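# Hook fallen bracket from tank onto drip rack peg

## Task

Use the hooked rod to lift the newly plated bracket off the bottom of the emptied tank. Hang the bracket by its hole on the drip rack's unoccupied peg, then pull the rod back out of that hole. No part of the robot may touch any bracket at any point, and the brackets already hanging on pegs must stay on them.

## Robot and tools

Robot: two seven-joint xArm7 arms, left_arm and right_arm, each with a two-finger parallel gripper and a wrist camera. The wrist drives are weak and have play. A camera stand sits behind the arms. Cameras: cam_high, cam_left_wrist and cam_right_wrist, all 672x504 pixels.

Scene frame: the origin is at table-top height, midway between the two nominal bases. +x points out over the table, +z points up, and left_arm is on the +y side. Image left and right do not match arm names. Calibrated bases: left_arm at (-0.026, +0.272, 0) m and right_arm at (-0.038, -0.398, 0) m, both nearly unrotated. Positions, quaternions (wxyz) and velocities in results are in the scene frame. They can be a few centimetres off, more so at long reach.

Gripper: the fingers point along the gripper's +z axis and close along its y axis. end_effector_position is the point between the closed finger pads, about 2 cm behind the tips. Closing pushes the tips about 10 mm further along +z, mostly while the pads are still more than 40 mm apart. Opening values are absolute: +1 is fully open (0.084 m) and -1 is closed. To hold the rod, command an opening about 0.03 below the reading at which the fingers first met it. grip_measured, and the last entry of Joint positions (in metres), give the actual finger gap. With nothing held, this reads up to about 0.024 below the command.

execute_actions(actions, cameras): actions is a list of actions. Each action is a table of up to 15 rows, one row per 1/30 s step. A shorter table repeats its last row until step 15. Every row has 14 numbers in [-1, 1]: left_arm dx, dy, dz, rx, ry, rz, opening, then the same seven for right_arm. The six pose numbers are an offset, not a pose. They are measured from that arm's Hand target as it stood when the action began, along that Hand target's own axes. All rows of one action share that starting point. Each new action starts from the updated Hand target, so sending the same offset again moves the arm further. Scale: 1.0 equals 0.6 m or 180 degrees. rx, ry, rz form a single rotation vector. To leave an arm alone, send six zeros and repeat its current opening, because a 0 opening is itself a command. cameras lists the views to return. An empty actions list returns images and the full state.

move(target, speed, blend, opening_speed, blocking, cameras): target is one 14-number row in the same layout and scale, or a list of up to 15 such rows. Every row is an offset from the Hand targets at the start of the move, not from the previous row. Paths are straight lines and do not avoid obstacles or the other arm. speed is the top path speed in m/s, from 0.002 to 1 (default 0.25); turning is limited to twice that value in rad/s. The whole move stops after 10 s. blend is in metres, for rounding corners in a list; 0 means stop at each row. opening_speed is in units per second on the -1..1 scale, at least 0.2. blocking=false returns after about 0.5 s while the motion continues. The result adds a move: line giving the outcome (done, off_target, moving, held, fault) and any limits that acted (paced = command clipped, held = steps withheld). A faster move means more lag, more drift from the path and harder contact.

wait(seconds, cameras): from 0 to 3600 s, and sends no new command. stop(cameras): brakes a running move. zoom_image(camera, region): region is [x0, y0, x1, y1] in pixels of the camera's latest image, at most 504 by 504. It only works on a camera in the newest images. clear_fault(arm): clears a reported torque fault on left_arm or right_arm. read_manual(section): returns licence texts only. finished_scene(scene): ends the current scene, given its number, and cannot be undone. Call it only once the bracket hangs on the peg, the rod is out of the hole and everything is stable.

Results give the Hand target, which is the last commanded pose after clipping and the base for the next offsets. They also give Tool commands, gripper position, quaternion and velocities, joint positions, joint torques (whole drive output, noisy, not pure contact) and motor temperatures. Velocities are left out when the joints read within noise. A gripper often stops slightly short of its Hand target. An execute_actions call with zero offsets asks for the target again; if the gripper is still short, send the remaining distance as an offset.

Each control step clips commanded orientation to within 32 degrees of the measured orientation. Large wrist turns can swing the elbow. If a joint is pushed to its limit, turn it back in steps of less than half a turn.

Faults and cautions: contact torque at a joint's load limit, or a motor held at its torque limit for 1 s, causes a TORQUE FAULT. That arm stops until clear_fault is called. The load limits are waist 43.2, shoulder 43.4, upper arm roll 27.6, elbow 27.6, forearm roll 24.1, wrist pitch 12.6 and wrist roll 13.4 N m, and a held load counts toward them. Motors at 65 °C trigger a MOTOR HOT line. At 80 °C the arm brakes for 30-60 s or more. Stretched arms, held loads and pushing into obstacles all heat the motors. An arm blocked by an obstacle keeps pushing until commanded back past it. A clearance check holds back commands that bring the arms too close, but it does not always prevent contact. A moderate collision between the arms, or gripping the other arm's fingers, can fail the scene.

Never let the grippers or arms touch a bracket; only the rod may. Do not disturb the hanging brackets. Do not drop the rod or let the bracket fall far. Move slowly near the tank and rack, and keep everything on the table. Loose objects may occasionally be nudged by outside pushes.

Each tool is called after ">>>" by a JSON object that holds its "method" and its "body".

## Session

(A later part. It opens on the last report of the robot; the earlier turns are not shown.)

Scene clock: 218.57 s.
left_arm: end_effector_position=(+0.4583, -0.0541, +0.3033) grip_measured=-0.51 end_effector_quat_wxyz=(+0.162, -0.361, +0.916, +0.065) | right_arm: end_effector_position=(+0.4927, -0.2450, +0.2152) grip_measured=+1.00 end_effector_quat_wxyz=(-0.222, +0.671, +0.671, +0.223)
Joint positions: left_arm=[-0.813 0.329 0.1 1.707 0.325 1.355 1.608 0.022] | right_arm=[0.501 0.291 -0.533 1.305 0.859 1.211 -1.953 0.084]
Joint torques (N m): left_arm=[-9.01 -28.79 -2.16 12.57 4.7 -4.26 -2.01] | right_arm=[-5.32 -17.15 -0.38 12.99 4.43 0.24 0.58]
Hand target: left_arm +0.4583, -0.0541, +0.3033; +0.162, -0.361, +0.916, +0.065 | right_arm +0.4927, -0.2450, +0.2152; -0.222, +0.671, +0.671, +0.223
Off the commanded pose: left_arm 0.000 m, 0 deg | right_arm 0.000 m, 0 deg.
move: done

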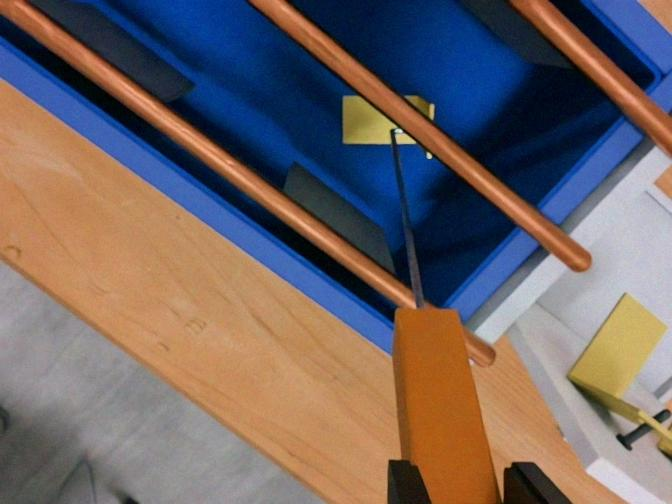

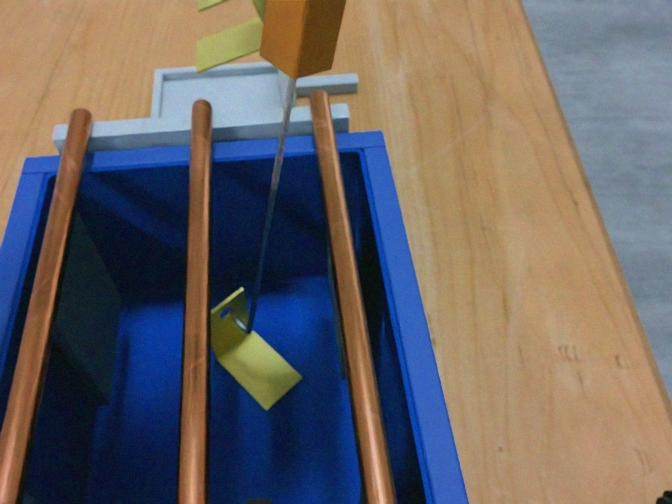

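>>> {"method": "move", "body": {"target": [0.002,0.0055,-0.0007,0,0,0,-0.75,0,0,0,0,0,0,1], "speed": 0.05, "cameras": ["cam_left_wrist","cam_right_wrist"]}}

>>> {"method": "zoom_image", "body": {"camera": "cam_right_wrist", "region": [190, 270, 270, 350]}}

>>> {"method": "zoom_image", "body": {"camera": "cam_left_wrist", "region": [330, 70, 450, 160]}}

Scene clock: 239.63 s.
left_arm: end_effector_position=(+0.4551, -0.0525, +0.3033) grip_measured=-0.51 end_effector_quat_wxyz=(+0.162, -0.361, +0.916, +0.065) | right_arm: end_effector_position=(+0.4927, -0.2450, +0.2152) grip_measured=+1.00 end_effector_quat_wxyz=(-0.222, +0.671, +0.671, +0.223)
Joint positions: left_arm=[-0.815 0.316 0.1 1.689 0.327 1.351 1.604 0.022] | right_arm=[0.501 0.291 -0.533 1.305 0.859 1.211 -1.953 0.084]
Joint torques (N m): left_arm=[-8.61 -47.21 -1.86 12.32 4.61 -4.16 -2.12] | right_arm=[-5.16 -17.2 -0.3 12.9 4.45 0.21 0.63]
Hand target: left_arm +0.4551, -0.0525, +0.3033; +0.162, -0.361, +0.916, +0.065 | right_arm +0.4927, -0.2450, +0.2152; -0.222, +0.671, +0.671, +0.223
Off the commanded pose: left_arm 0.000 m, 0 deg | right_arm 0.000 m, 0 deg.
move: done

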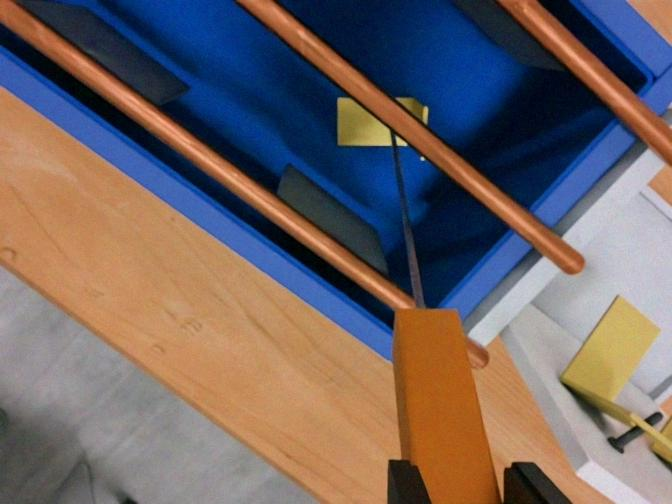

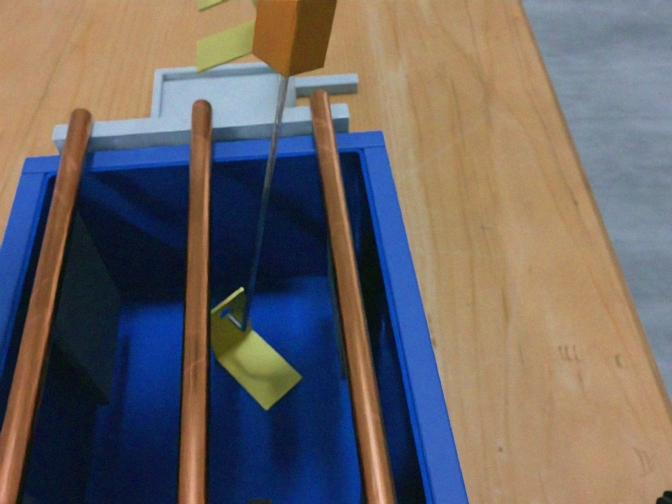

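Scaled by 6.300 from the camera's image (finer frame: 960x720).

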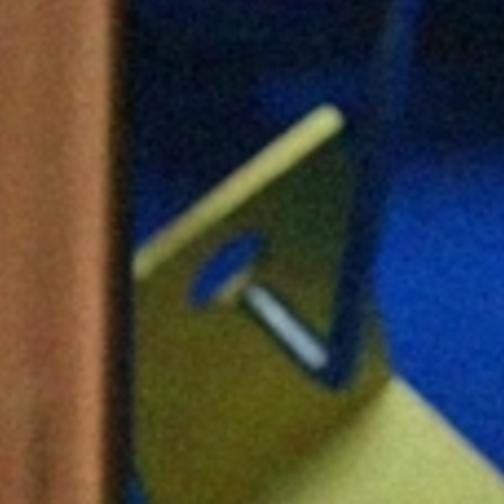

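Scaled by 4.200 from the camera's image (finer frame: 960x720).

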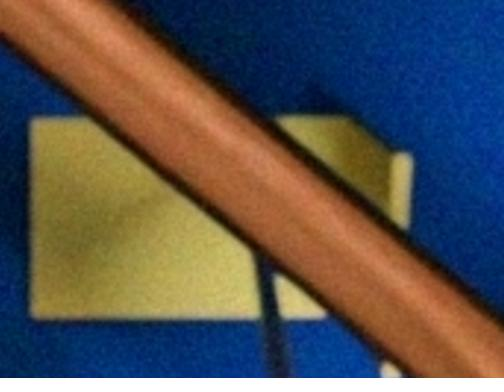

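>>> {"method": "move", "body": {"target": [[0,0,-0.0027,0,0,0,-0.75,0,0,0,0,0,0,1],[0,0.010,-0.0027,0,0,0,-0.75,0,0,0,0,0,0,1]], "speed": 0.04, "cameras": ["cam_left_wrist","cam_right_wrist"]}}

>>> {"method": "zoom_image", "body": {"camera": "cam_right_wrist", "region": [190, 270, 270, 350]}}

>>> {"method": "zoom_image", "body": {"camera": "cam_left_wrist", "region": [330, 70, 450, 160]}}

Scene clock: 248.43 s.
left_arm: end_effector_position=(+0.4506, -0.0485, +0.3048) grip_measured=-0.51 end_effector_quat_wxyz=(+0.162, -0.361, +0.916, +0.065) | right_arm: end_effector_position=(+0.4927, -0.2450, +0.2152) grip_measured=+1.00 end_effector_quat_wxyz=(-0.222, +0.671, +0.671, +0.223)
Joint positions: left_arm=[-0.816 0.293 0.1 1.662 0.329 1.347 1.602 0.022] | right_arm=[0.501 0.291 -0.533 1.305 0.859 1.211 -1.953 0.084]
Joint torques (N m): left_arm=[-8.02 -46.35 2.01 12.75 4.92 -4.29 -2.09] | right_arm=[-5.2 -17.26 -0.54 12.82 4.33 0.24 0.42]
Hand target: left_arm +0.4506, -0.0485, +0.3048; +0.162, -0.361, +0.916, +0.065 | right_arm +0.4927, -0.2450, +0.2152; -0.222, +0.671, +0.671, +0.223
Off the commanded pose: left_arm 0.000 m, 0 deg | right_arm 0.000 m, 0 deg.
move: done

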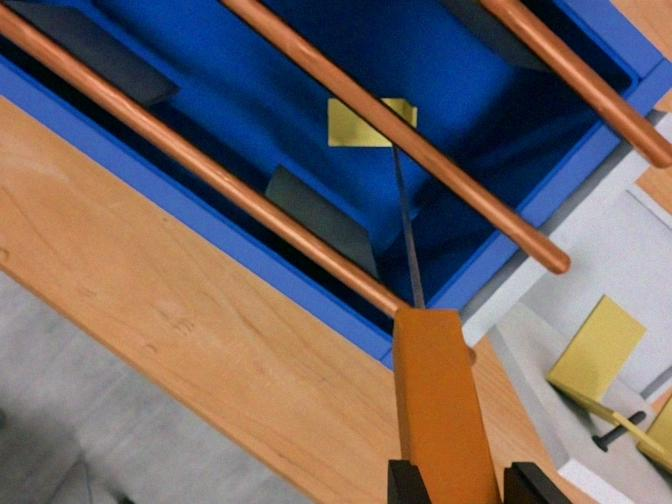

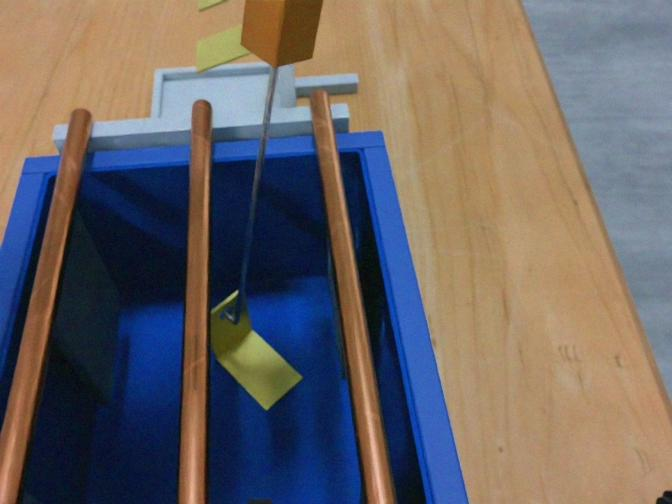

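Scaled by 6.300 from the camera's image (finer frame: 960x720).

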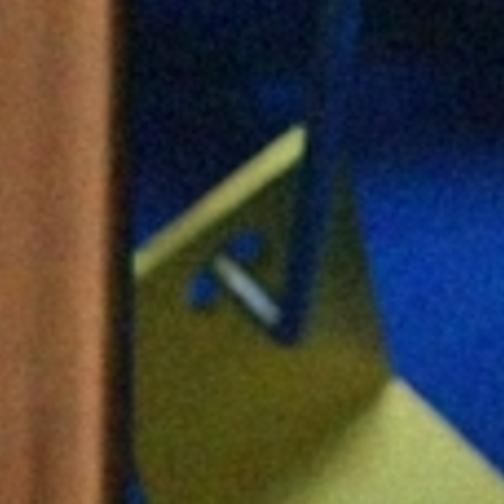

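Scaled by 4.200 from the camera's image (finer frame: 960x720).

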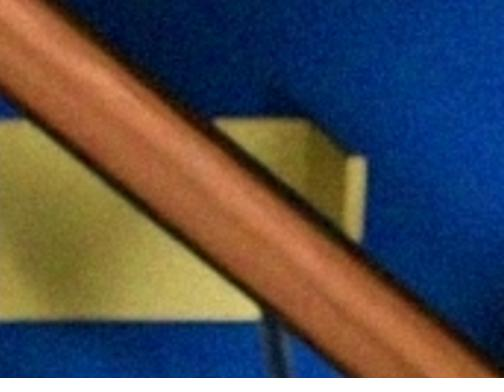

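>>> {"method": "move", "body": {"target": [0,0.0083,0.0008,0,0,0,-0.75,0,0,0,0,0,0,1], "speed": 0.04, "cameras": ["cam_right_wrist"]}}

>>> {"method": "zoom_image", "body": {"camera": "cam_right_wrist", "region": [190, 270, 270, 350]}}

Scene clock: 252.67 s.
left_arm: end_effector_position=(+0.4473, -0.0448, +0.3044) grip_measured=-0.51 end_effector_quat_wxyz=(+0.162, -0.361, +0.916, +0.065) | right_arm: end_effector_position=(+0.4927, -0.2450, +0.2152) grip_measured=+1.00 end_effector_quat_wxyz=(-0.222, +0.671, +0.671, +0.223)
Joint positions: left_arm=[-0.816 0.274 0.1 1.635 0.332 1.339 1.599 0.022] | right_arm=[0.501 0.291 -0.533 1.305 0.859 1.211 -1.953 0.084]
Joint torques (N m): left_arm=[-4.17 -45.96 3.87 12.6 4.92 -4.16 -2.04] | right_arm=[-5.31 -17.4 -0.42 12.96 4.42 0.27 0.46]
Hand target: left_arm +0.4473, -0.0448, +0.3044; +0.162, -0.361, +0.916, +0.065 | right_arm +0.4927, -0.2450, +0.2152; -0.222, +0.671, +0.671, +0.223
Off the commanded pose: left_arm 0.000 m, 0 deg | right_arm 0.000 m, 0 deg.
move: done

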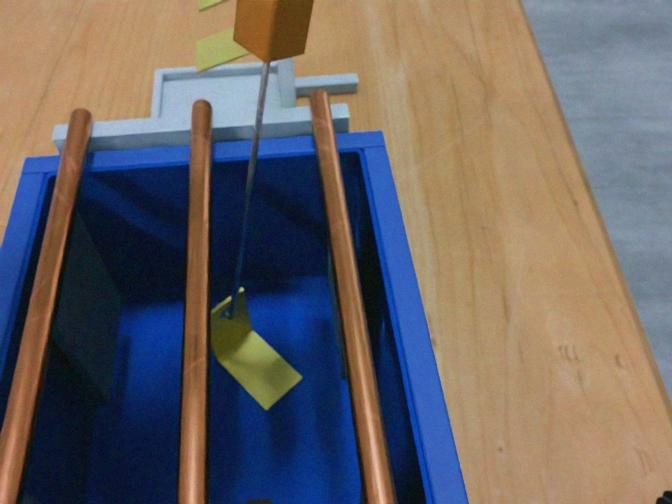

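Scaled by 6.300 from the camera's image (finer frame: 960x720).

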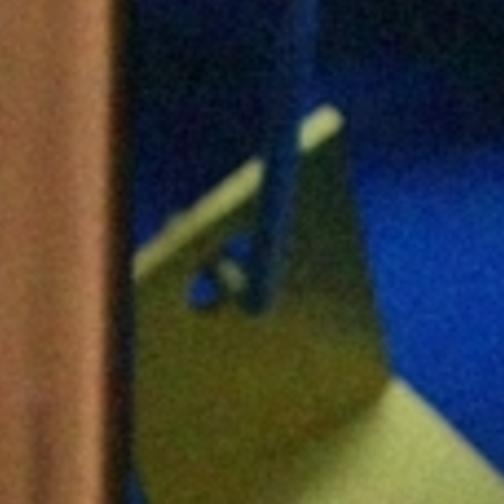

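>>> {"method": "move", "body": {"target": [-0.0057,0,-0.0157,0,0,0,-0.75,0,0,0,0,0,0,1], "speed": 0.04, "cameras": ["cam_left_wrist","cam_right_wrist"]}}

>>> {"method": "zoom_image", "body": {"camera": "cam_right_wrist", "region": [180, 260, 300, 380]}}

Scene clock: 302.33 s.
left_arm: end_effector_position=(+0.4473, -0.0448, +0.3144) grip_measured=-0.51 end_effector_quat_wxyz=(+0.162, -0.361, +0.916, +0.065) | right_arm: end_effector_position=(+0.4927, -0.2450, +0.2152) grip_measured=+1.00 end_effector_quat_wxyz=(-0.222, +0.671, +0.671, +0.223)
Joint positions: left_arm=[-0.817 0.275 0.1 1.664 0.33 1.366 1.608 0.022] | right_arm=[0.501 0.291 -0.533 1.305 0.859 1.211 -1.953 0.084]
Joint torques (N m): left_arm=[-8.31 -27.74 -1.48 15.72 -1.77 0.19 2.03] | right_arm=[-5.55 -17.22 -0.41 12.68 4.36 0.23 0.52]
Hand target: left_arm +0.4473, -0.0448, +0.3144; +0.162, -0.361, +0.916, +0.065 | right_arm +0.4927, -0.2450, +0.2152; -0.222, +0.671, +0.671, +0.223
Off the commanded pose: left_arm 0.000 m, 0 deg | right_arm 0.000 m, 0 deg.
move: done

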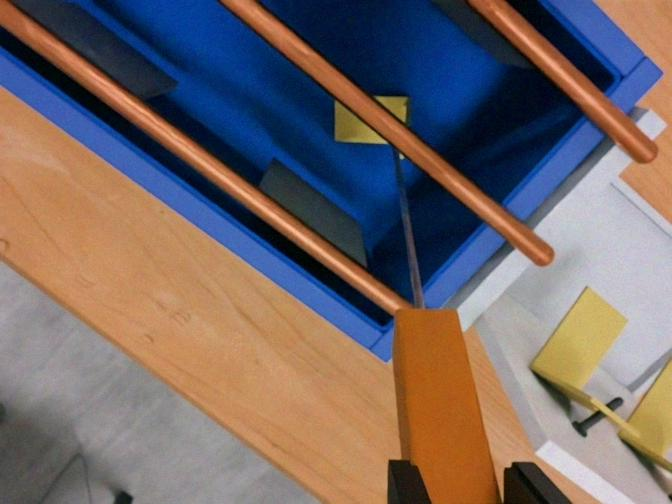

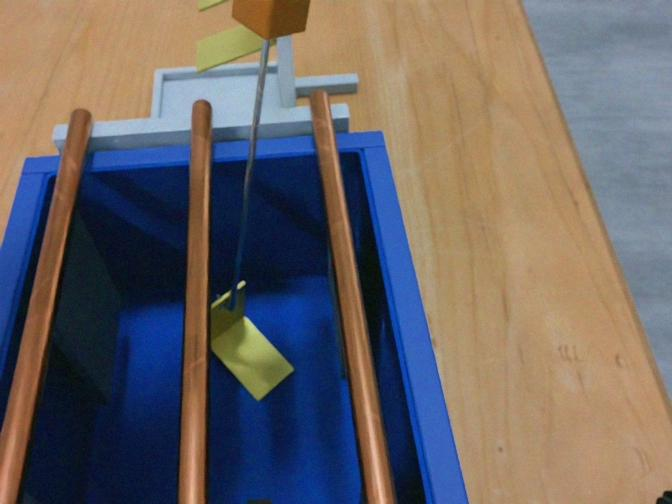

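Scaled by 4.200 from the camera's image (finer frame: 960x720).

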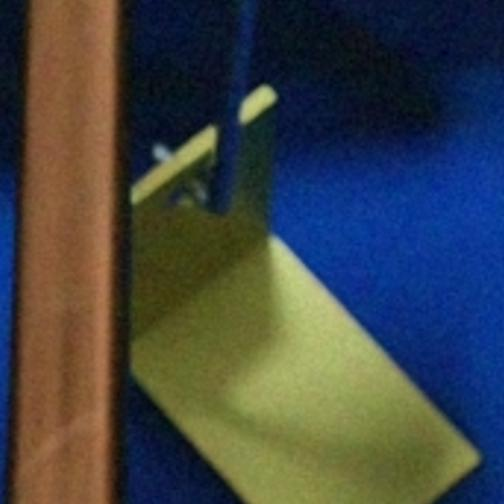

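>>> {"method": "move", "body": {"target": [-0.0091,-0.0725,-0.025,-0.0522,0,0.019,-0.75,0,0,0,0,0,0,1], "speed": 0.07, "cameras": ["cam_left_wrist","cam_right_wrist"]}}

>>> {"method": "zoom_image", "body": {"camera": "cam_right_wrist", "region": [180, 220, 340, 380]}}

Scene clock: 308.50 s.
left_arm: end_effector_position=(+0.4769, -0.0766, +0.3303) grip_measured=-0.51 end_effector_quat_wxyz=(+0.130, -0.346, +0.918, +0.144) | right_arm: end_effector_position=(+0.4927, -0.2450, +0.2152) grip_measured=+1.00 end_effector_quat_wxyz=(-0.222, +0.671, +0.671, +0.223)
Joint positions: left_arm=[-0.81 0.746 0.111 2.454 0.303 1.836 1.762 0.022] | right_arm=[0.501 0.291 -0.533 1.305 0.859 1.211 -1.953 0.084]
Joint torques (N m): left_arm=[8.71 -37.13 4.26 14.73 -1.47 0.67 2.49] | right_arm=[-5.25 -17.27 -0.43 12.77 4.34 0.28 0.31]
Hand target: left_arm +0.4770, -0.0766, +0.3303; +0.130, -0.346, +0.918, +0.144 | right_arm +0.4927, -0.2450, +0.2152; -0.222, +0.671, +0.671, +0.223
Off the commanded pose: left_arm 0.000 m, 0 deg | right_arm 0.000 m, 0 deg.
move: done

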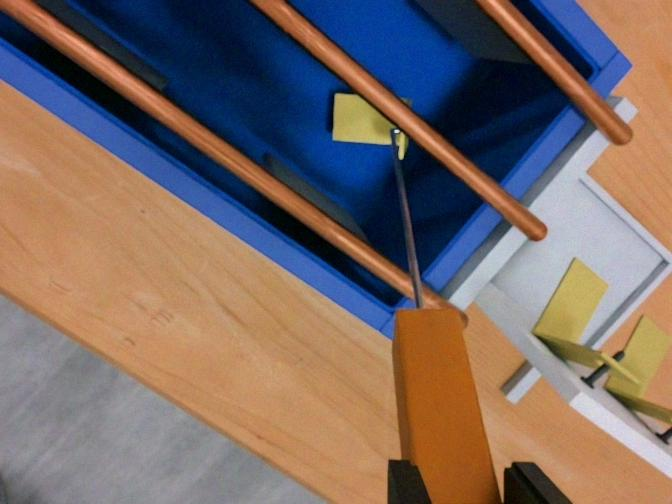

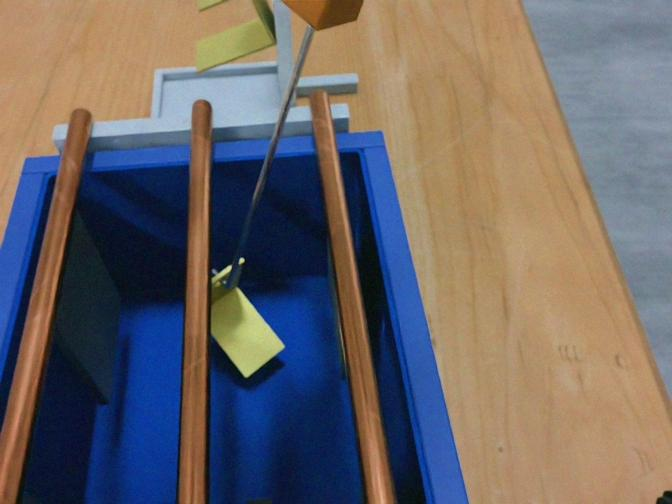

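Scaled by 3.150 from the camera's image (finer frame: 960x720).

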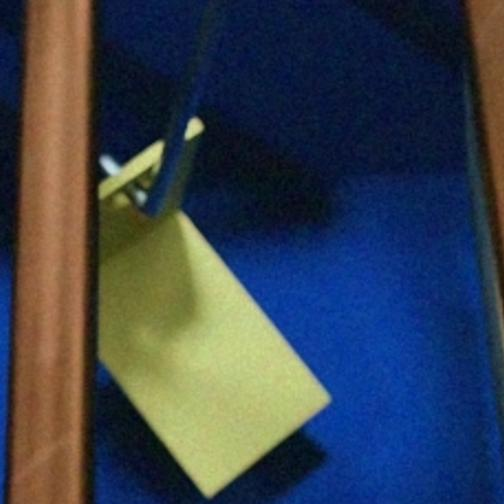

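>>> {"method": "move", "body": {"target": [-0.0058,-0.0305,-0.0148,0.0749,-0.0386,0.2057,-0.75,-0.05,0,-0.10,0,0,0,1], "speed": 0.1, "cameras": ["cam_left_wrist","cam_right_wrist"]}}

Scene clock: 332.67 s.
left_arm: end_effector_position=(+0.4906, -0.0909, +0.3365) grip_measured=-0.51 end_effector_quat_wxyz=(+0.171, -0.011, +0.981, +0.092) | right_arm: end_effector_position=(+0.4926, -0.3049, +0.2454) grip_measured=+1.00 end_effector_quat_wxyz=(-0.222, +0.671, +0.671, +0.223)
Joint positions: left_arm=[-0.75 0.441 0 1.937 0.377 1.381 2.322 0.022] | right_arm=[0.419 0.272 -0.586 1.367 0.809 1.346 -1.988 0.084]
Joint torques (N m): left_arm=[8.89 -51.04 -2.54 12.61 -1.43 -4.59 2.28] | right_arm=[-5.21 -24.57 -6.02 13 -1.35 0.28 -1.7]
Hand target: left_arm +0.4906, -0.0909, +0.3365; +0.171, -0.011, +0.981, +0.092 | right_arm +0.4926, -0.3049, +0.2453; -0.222, +0.671, +0.671, +0.223
Off the commanded pose: left_arm 0.000 m, 0 deg | right_arm 0.000 m, 0 deg.
move: done

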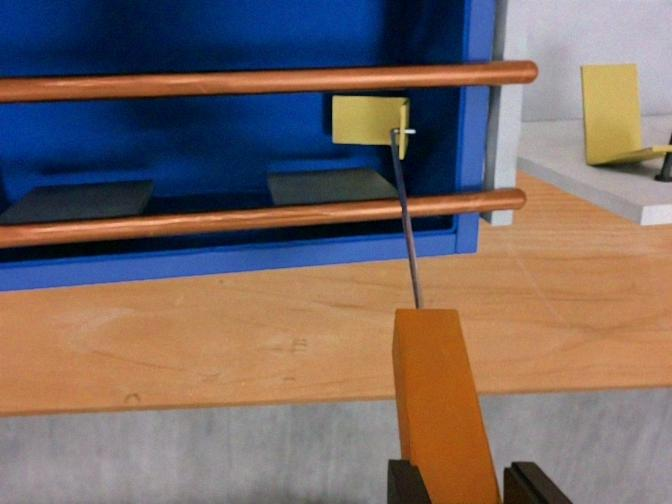

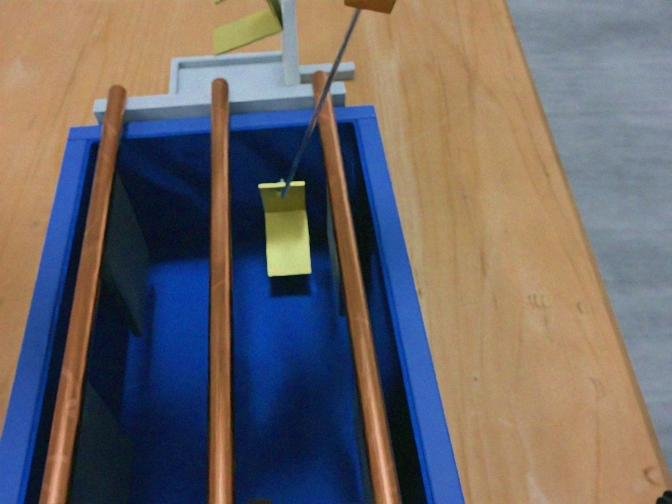

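>>> {"method": "move", "body": {"target": [0.0565,0.0423,-0.2758,0,-0.111,0,-0.75,0,0,0,0,0,0,1], "speed": 0.07, "cameras": ["all"]}}

Scene clock: 351.63 s.
left_arm: end_effector_position=(+0.4021, -0.0959, +0.4825) grip_measured=-0.51 end_effector_quat_wxyz=(+0.339, +0.005, +0.936, +0.092) | right_arm: end_effector_position=(+0.4926, -0.3049, +0.2453) grip_measured=+1.00 end_effector_quat_wxyz=(-0.222, +0.671, +0.671, +0.223)
Joint positions: left_arm=[-0.933 0.096 -0.049 1.744 0.685 1.414 2.146 0.022] | right_arm=[0.419 0.272 -0.586 1.367 0.809 1.346 -1.988 0.084]
Joint torques (N m): left_arm=[-8.13 -40.5 -2.74 12.04 6.26 0.21 -1.94] | right_arm=[-5.45 -17.22 -5.95 13.06 -1.16 0.2 -1.51]
Hand target: left_arm +0.4021, -0.0959, +0.4825; +0.339, +0.005, +0.936, +0.092 | right_arm +0.4926, -0.3049, +0.2453; -0.222, +0.671, +0.671, +0.223
Off the commanded pose: left_arm 0.000 m, 0 deg | right_arm 0.000 m, 0 deg.
move: done

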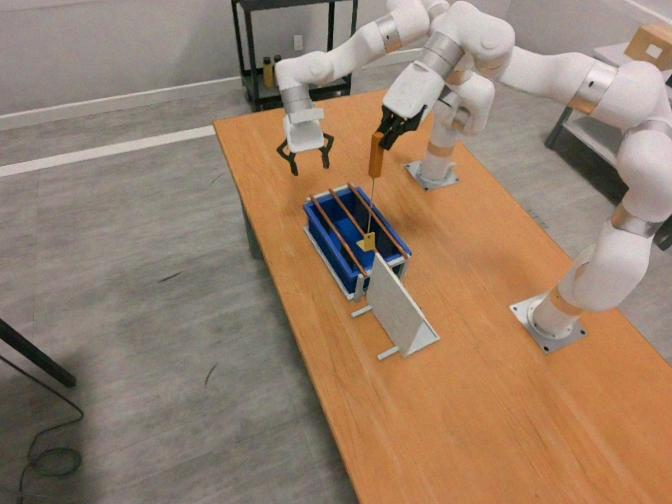

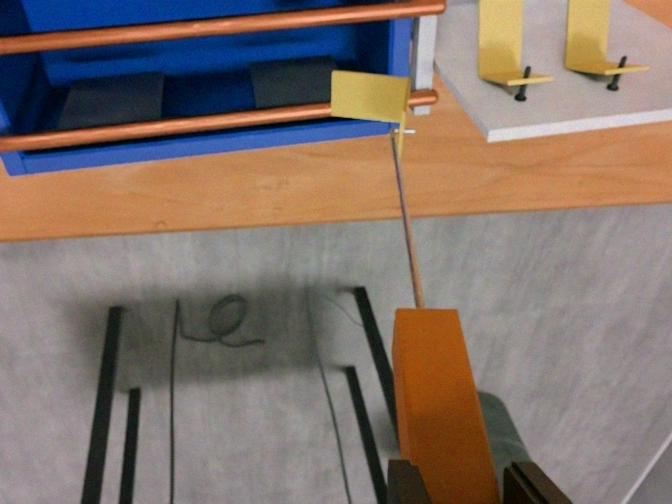

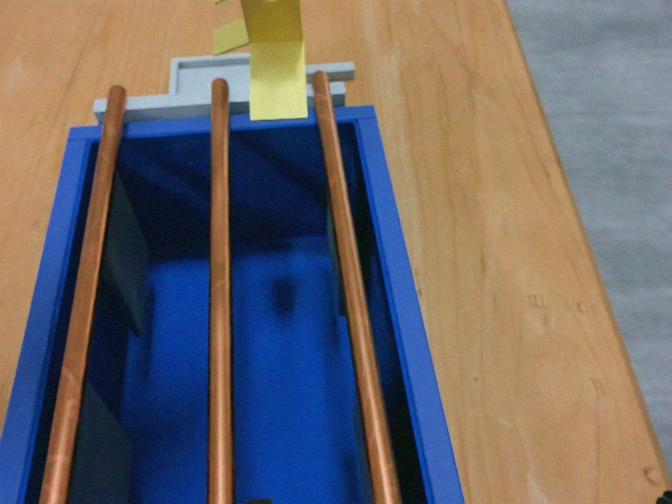

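>>> {"method": "move", "body": {"target": [[0.2163,0.1305,-0.1515,0.1584,-0.0434,0.1888,-0.75,0,0,0,0,0,0,1],[0.262,0.482,-0.1092,0.3168,-0.0868,0.3775,-0.75,0,0,0,0,0,0,1]], "speed": 0.13, "blend": [0.03,0], "cameras": ["all"]}}

Scene clock: 376.23 s.
left_arm: end_effector_position=(+0.2242, +0.1887, +0.4832) grip_measured=-0.51 end_effector_quat_wxyz=(+0.303, +0.667, +0.659, -0.174) | right_arm: end_effector_position=(+0.4926, -0.3049, +0.2453) grip_measured=+1.00 end_effector_quat_wxyz=(-0.222, +0.671, +0.671, +0.223)
Joint positions: left_arm=[-1.376 -1.336 0.519 0.981 0.329 1.524 3.789 0.022] | right_arm=[0.419 0.272 -0.586 1.367 0.809 1.346 -1.988 0.084]
Joint torques (N m): left_arm=[-8.36 6.4 -7.97 10.01 -4.13 -0.82 2.26] | right_arm=[-5.35 -17.4 -5.55 12.98 -0.64 0.2 -1.56]
Hand target: left_arm +0.2242, +0.1887, +0.4832; +0.303, +0.667, +0.659, -0.174 | right_arm +0.4926, -0.3049, +0.2453; -0.222, +0.671, +0.671, +0.223
Off the commanded pose: left_arm 0.000 m, 0 deg | right_arm 0.000 m, 0 deg.
move: done

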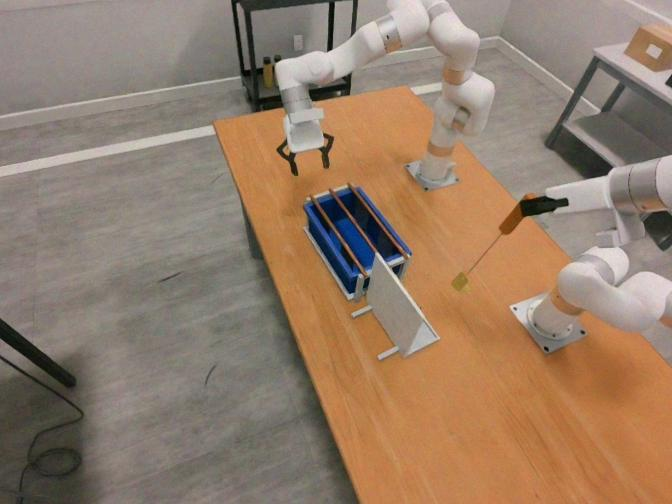

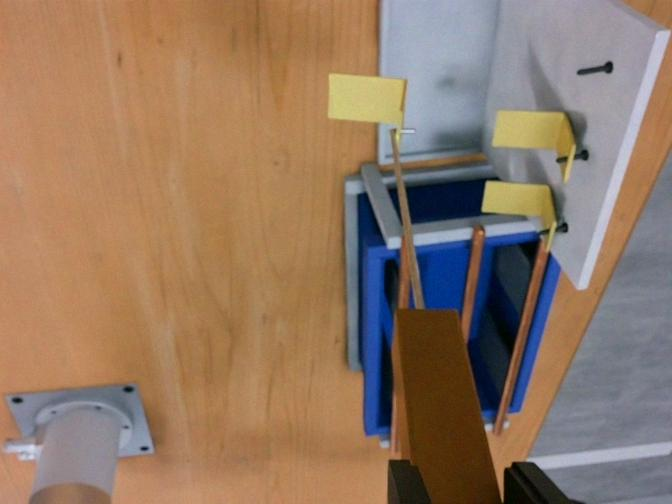

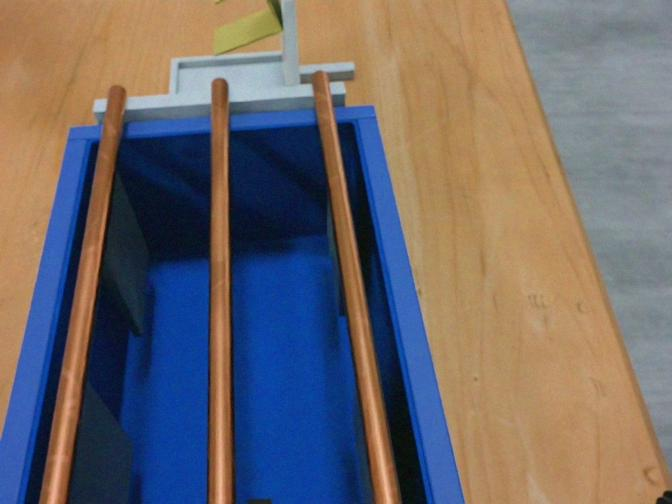

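>>> {"method": "move", "body": {"target": [0,0,0,0,0,0,-0.75,0.3989,-0.491,0.3373,-0.2088,0.0819,0.2101,-1], "speed": 0.3, "cameras": ["all"]}}

Scene clock: 387.40 s.
left_arm: end_effector_position=(+0.2242, +0.1887, +0.4832) grip_measured=-0.51 end_effector_quat_wxyz=(+0.303, +0.667, +0.659, -0.174) | right_arm: end_effector_position=(+0.1983, +0.0082, +0.2259) grip_measured=-0.99 end_effector_quat_wxyz=(-0.139, +0.850, +0.283, +0.422)
Joint positions: left_arm=[-1.376 -1.336 0.519 0.981 0.329 1.524 3.789 0.022] | right_arm=[1.102 -0.03 0.396 0.638 1.531 -0.648 -0.889 0]
Joint torques (N m): left_arm=[-8.28 6.86 -8.05 9.95 -3.24 -0.91 2.29] | right_arm=[5.45 -9.68 2.56 10.57 0.91 -3.68 -1.57]
Hand target: left_arm +0.2242, +0.1887, +0.4832; +0.303, +0.667, +0.659, -0.174 | right_arm +0.1983, +0.0082, +0.2259; -0.139, +0.850, +0.283, +0.422
Off the commanded pose: left_arm 0.000 m, 0 deg | right_arm 0.000 m, 0 deg.
move: done

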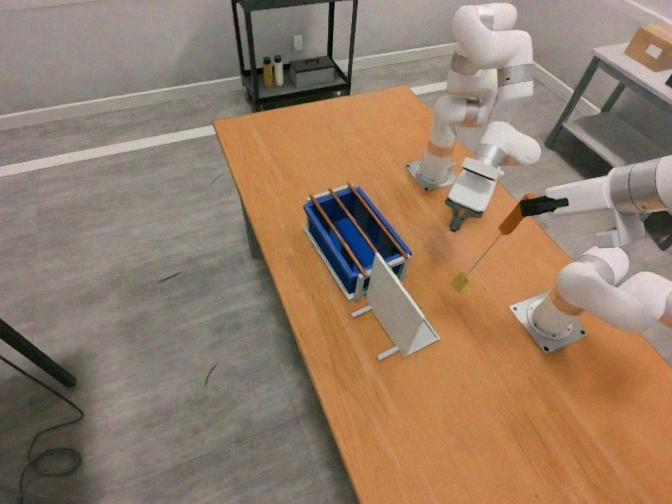

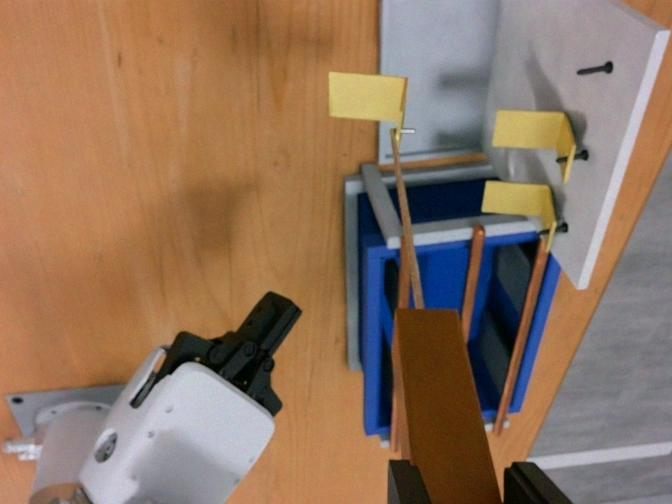

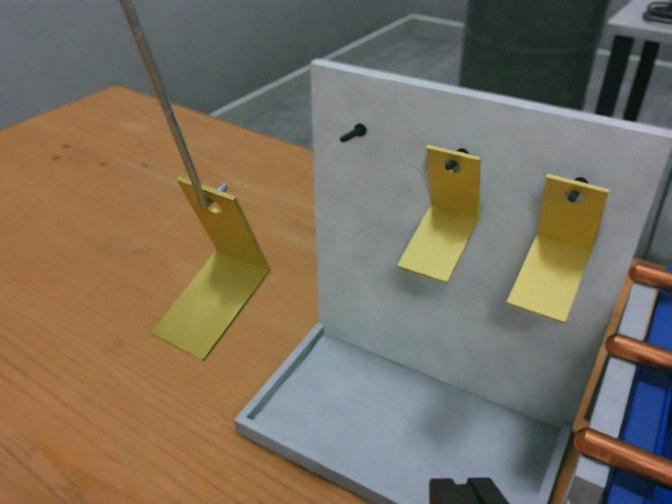

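>>> {"method": "zoom_image", "body": {"camera": "cam_right_wrist", "region": [140, 100, 380, 340]}}

>>> {"method": "zoom_image", "body": {"camera": "cam_left_wrist", "region": [380, 40, 620, 200]}}

Scaled by 2.100 from the camera's image (finer frame: 960x720).

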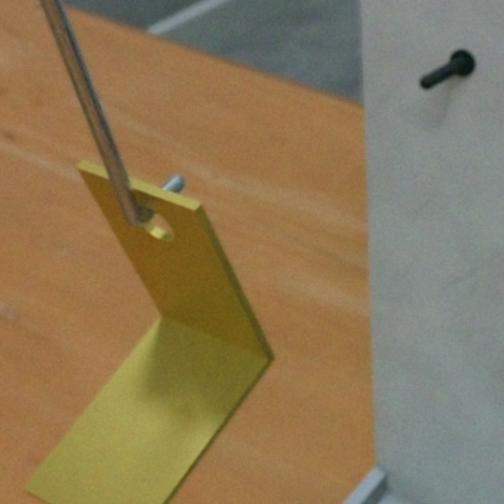

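Scaled by 2.100 from the camera's image (finer frame: 960x720).

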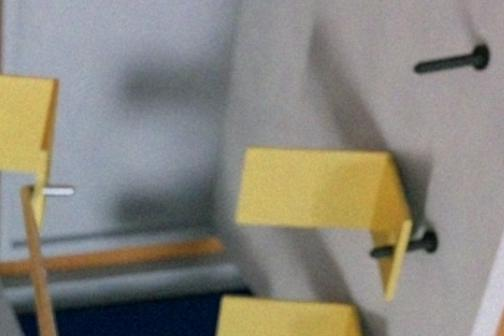

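>>> {"method": "zoom_image", "body": {"camera": "cam_right_wrist", "region": [400, 120, 520, 240]}}

>>> {"method": "zoom_image", "body": {"camera": "cam_right_wrist", "region": [170, 160, 270, 260]}}

>>> {"method": "zoom_image", "body": {"camera": "cam_right_wrist", "region": [310, 90, 410, 190]}}

Scaled by 4.200 from the camera's image (finer frame: 960x720).

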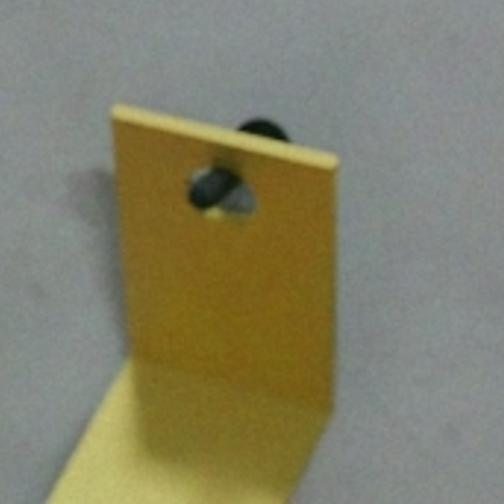

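Scaled by 5.040 from the camera's image (finer frame: 960x720).

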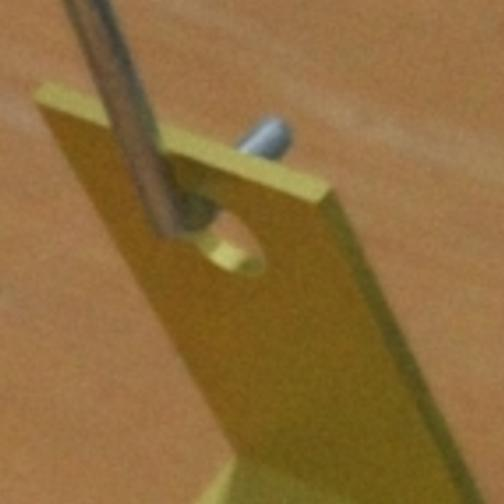

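Scaled by 5.040 from the camera's image (finer frame: 960x720).

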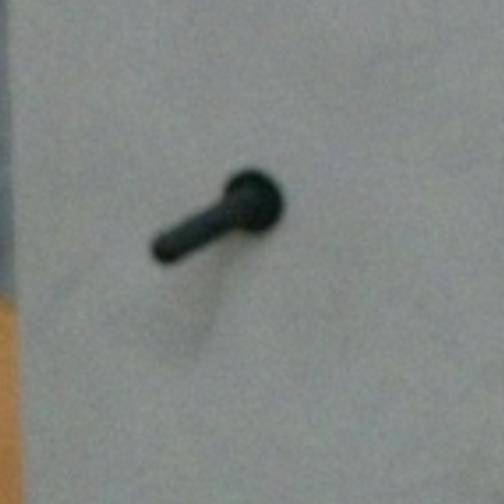

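>>> {"method": "move", "body": {"target": [0.0618,0.1557,0.027,0,0,0,-0.75,0,0,0,0,0,0,-1], "speed": 0.07, "cameras": ["cam_left_wrist","cam_right_wrist"]}}

>>> {"method": "zoom_image", "body": {"camera": "cam_right_wrist", "region": [280, 80, 400, 200]}}

>>> {"method": "zoom_image", "body": {"camera": "cam_left_wrist", "region": [360, 80, 480, 200]}}

Scene clock: 425.93 s.
left_arm: end_effector_position=(+0.3214, +0.2118, +0.4638) grip_measured=-0.51 end_effector_quat_wxyz=(+0.303, +0.667, +0.659, -0.174) | right_arm: end_effector_position=(+0.1983, +0.0082, +0.2259) grip_measured=-0.99 end_effector_quat_wxyz=(-0.139, +0.850, +0.283, +0.422)
Joint positions: left_arm=[-1.486 -1.253 0.744 1.129 0.447 1.484 3.936 0.022] | right_arm=[1.102 -0.03 0.396 0.638 1.531 -0.648 -0.89 0]
Joint torques (N m): left_arm=[-9.19 26.73 -12.68 9.11 2.55 -5.78 2.26] | right_arm=[5.23 -9.85 2.43 10.59 0.78 -3.72 -1.51]
Hand target: left_arm +0.3214, +0.2118, +0.4638; +0.303, +0.667, +0.659, -0.174 | right_arm +0.1983, +0.0082, +0.2259; -0.139, +0.850, +0.283, +0.422
Off the commanded pose: left_arm 0.000 m, 0 deg | right_arm 0.000 m, 0 deg.
move: done

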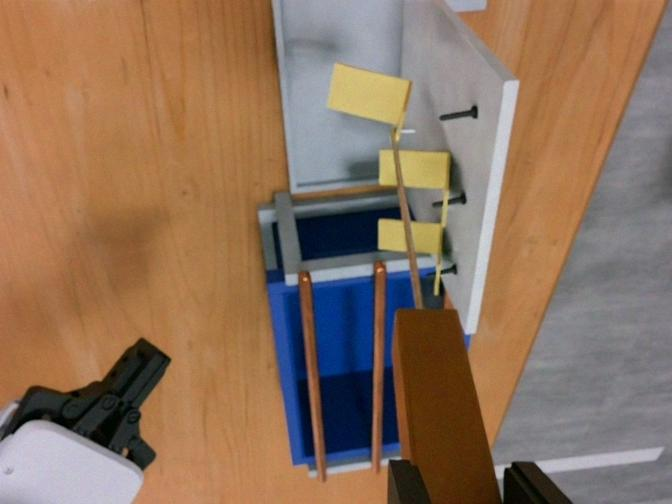

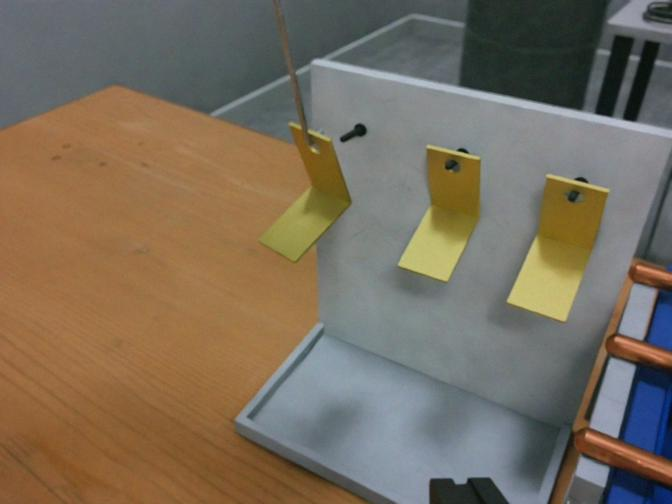

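Scaled by 4.200 from the camera's image (finer frame: 960x720).

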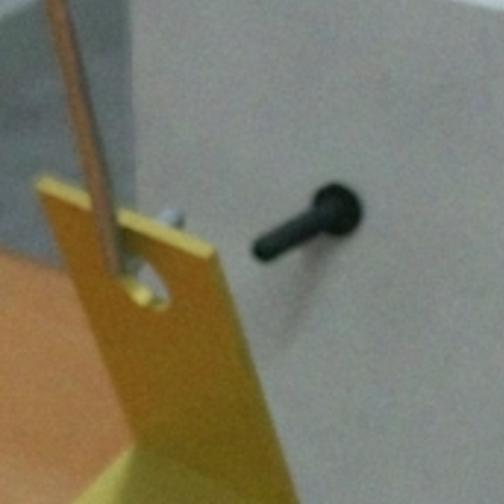

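Scaled by 4.200 from the camera's image (finer frame: 960x720).

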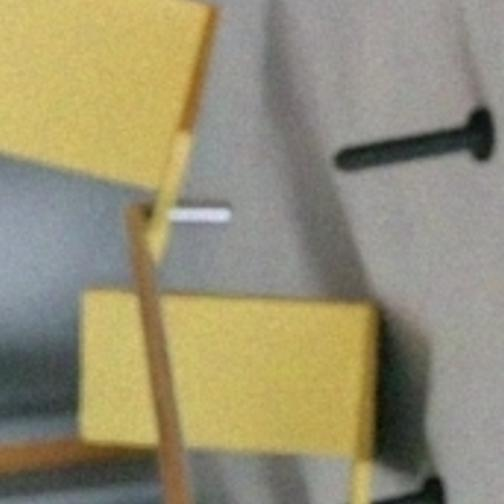

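>>> {"method": "move", "body": {"target": [0.0125,0.0215,0.0088,0,0,0,-0.75,0,0,0,0,0,0,-1], "speed": 0.05, "cameras": ["cam_left_wrist","cam_right_wrist"]}}

>>> {"method": "zoom_image", "body": {"camera": "cam_right_wrist", "region": [290, 90, 390, 190]}}

>>> {"method": "zoom_image", "body": {"camera": "cam_left_wrist", "region": [360, 80, 480, 200]}}

Scene clock: 443.30 s.
left_arm: end_effector_position=(+0.3355, +0.2149, +0.4574) grip_measured=-0.51 end_effector_quat_wxyz=(+0.303, +0.667, +0.659, -0.174) | right_arm: end_effector_position=(+0.1983, +0.0082, +0.2259) grip_measured=-0.99 end_effector_quat_wxyz=(-0.139, +0.850, +0.283, +0.422)
Joint positions: left_arm=[-1.504 -1.247 0.779 1.145 0.465 1.473 3.957 0.022] | right_arm=[1.102 -0.03 0.396 0.638 1.531 -0.648 -0.89 0]
Joint torques (N m): left_arm=[-8.72 27.5 -13.05 8.67 2.59 -5.78 2.1] | right_arm=[5.28 -9.7 2.48 10.67 0.73 -3.52 -1.49]
Hand target: left_arm +0.3355, +0.2149, +0.4574; +0.303, +0.667, +0.659, -0.174 | right_arm +0.1983, +0.0082, +0.2259; -0.139, +0.850, +0.283, +0.422
Off the commanded pose: left_arm 0.000 m, 0 deg | right_arm 0.000 m, 0 deg.
move: done

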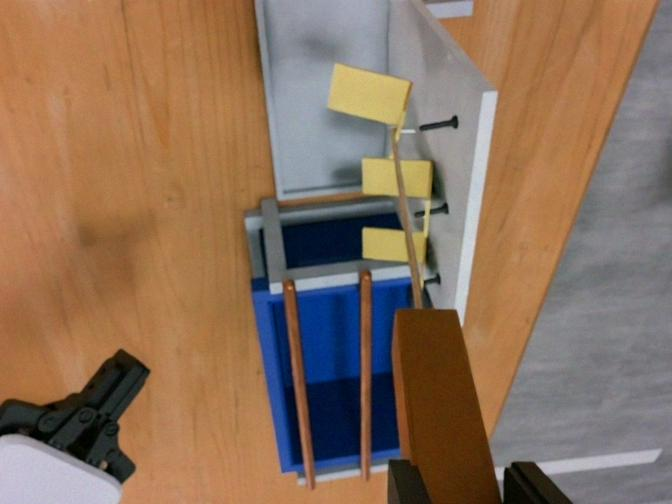

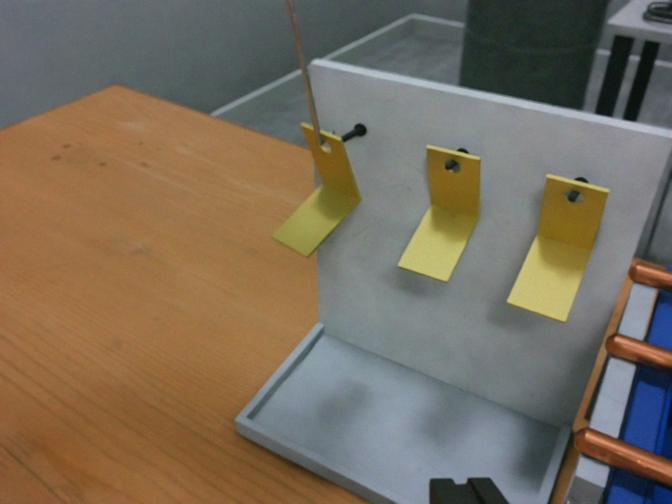

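Scaled by 5.040 from the camera's image (finer frame: 960x720).

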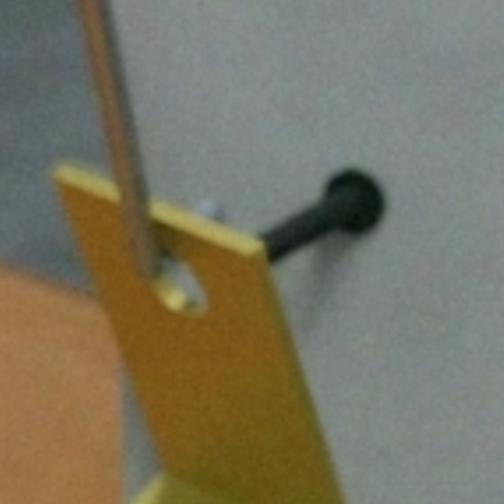

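Scaled by 4.200 from the camera's image (finer frame: 960x720).

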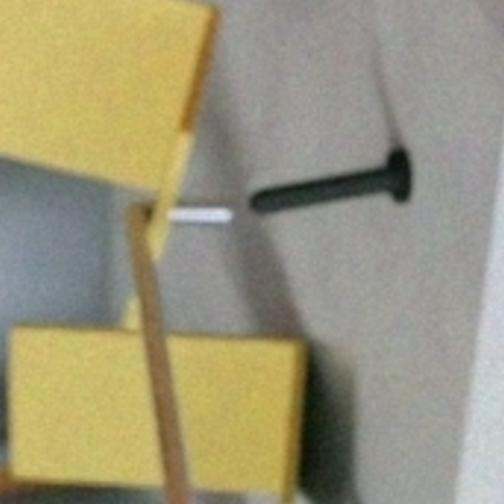

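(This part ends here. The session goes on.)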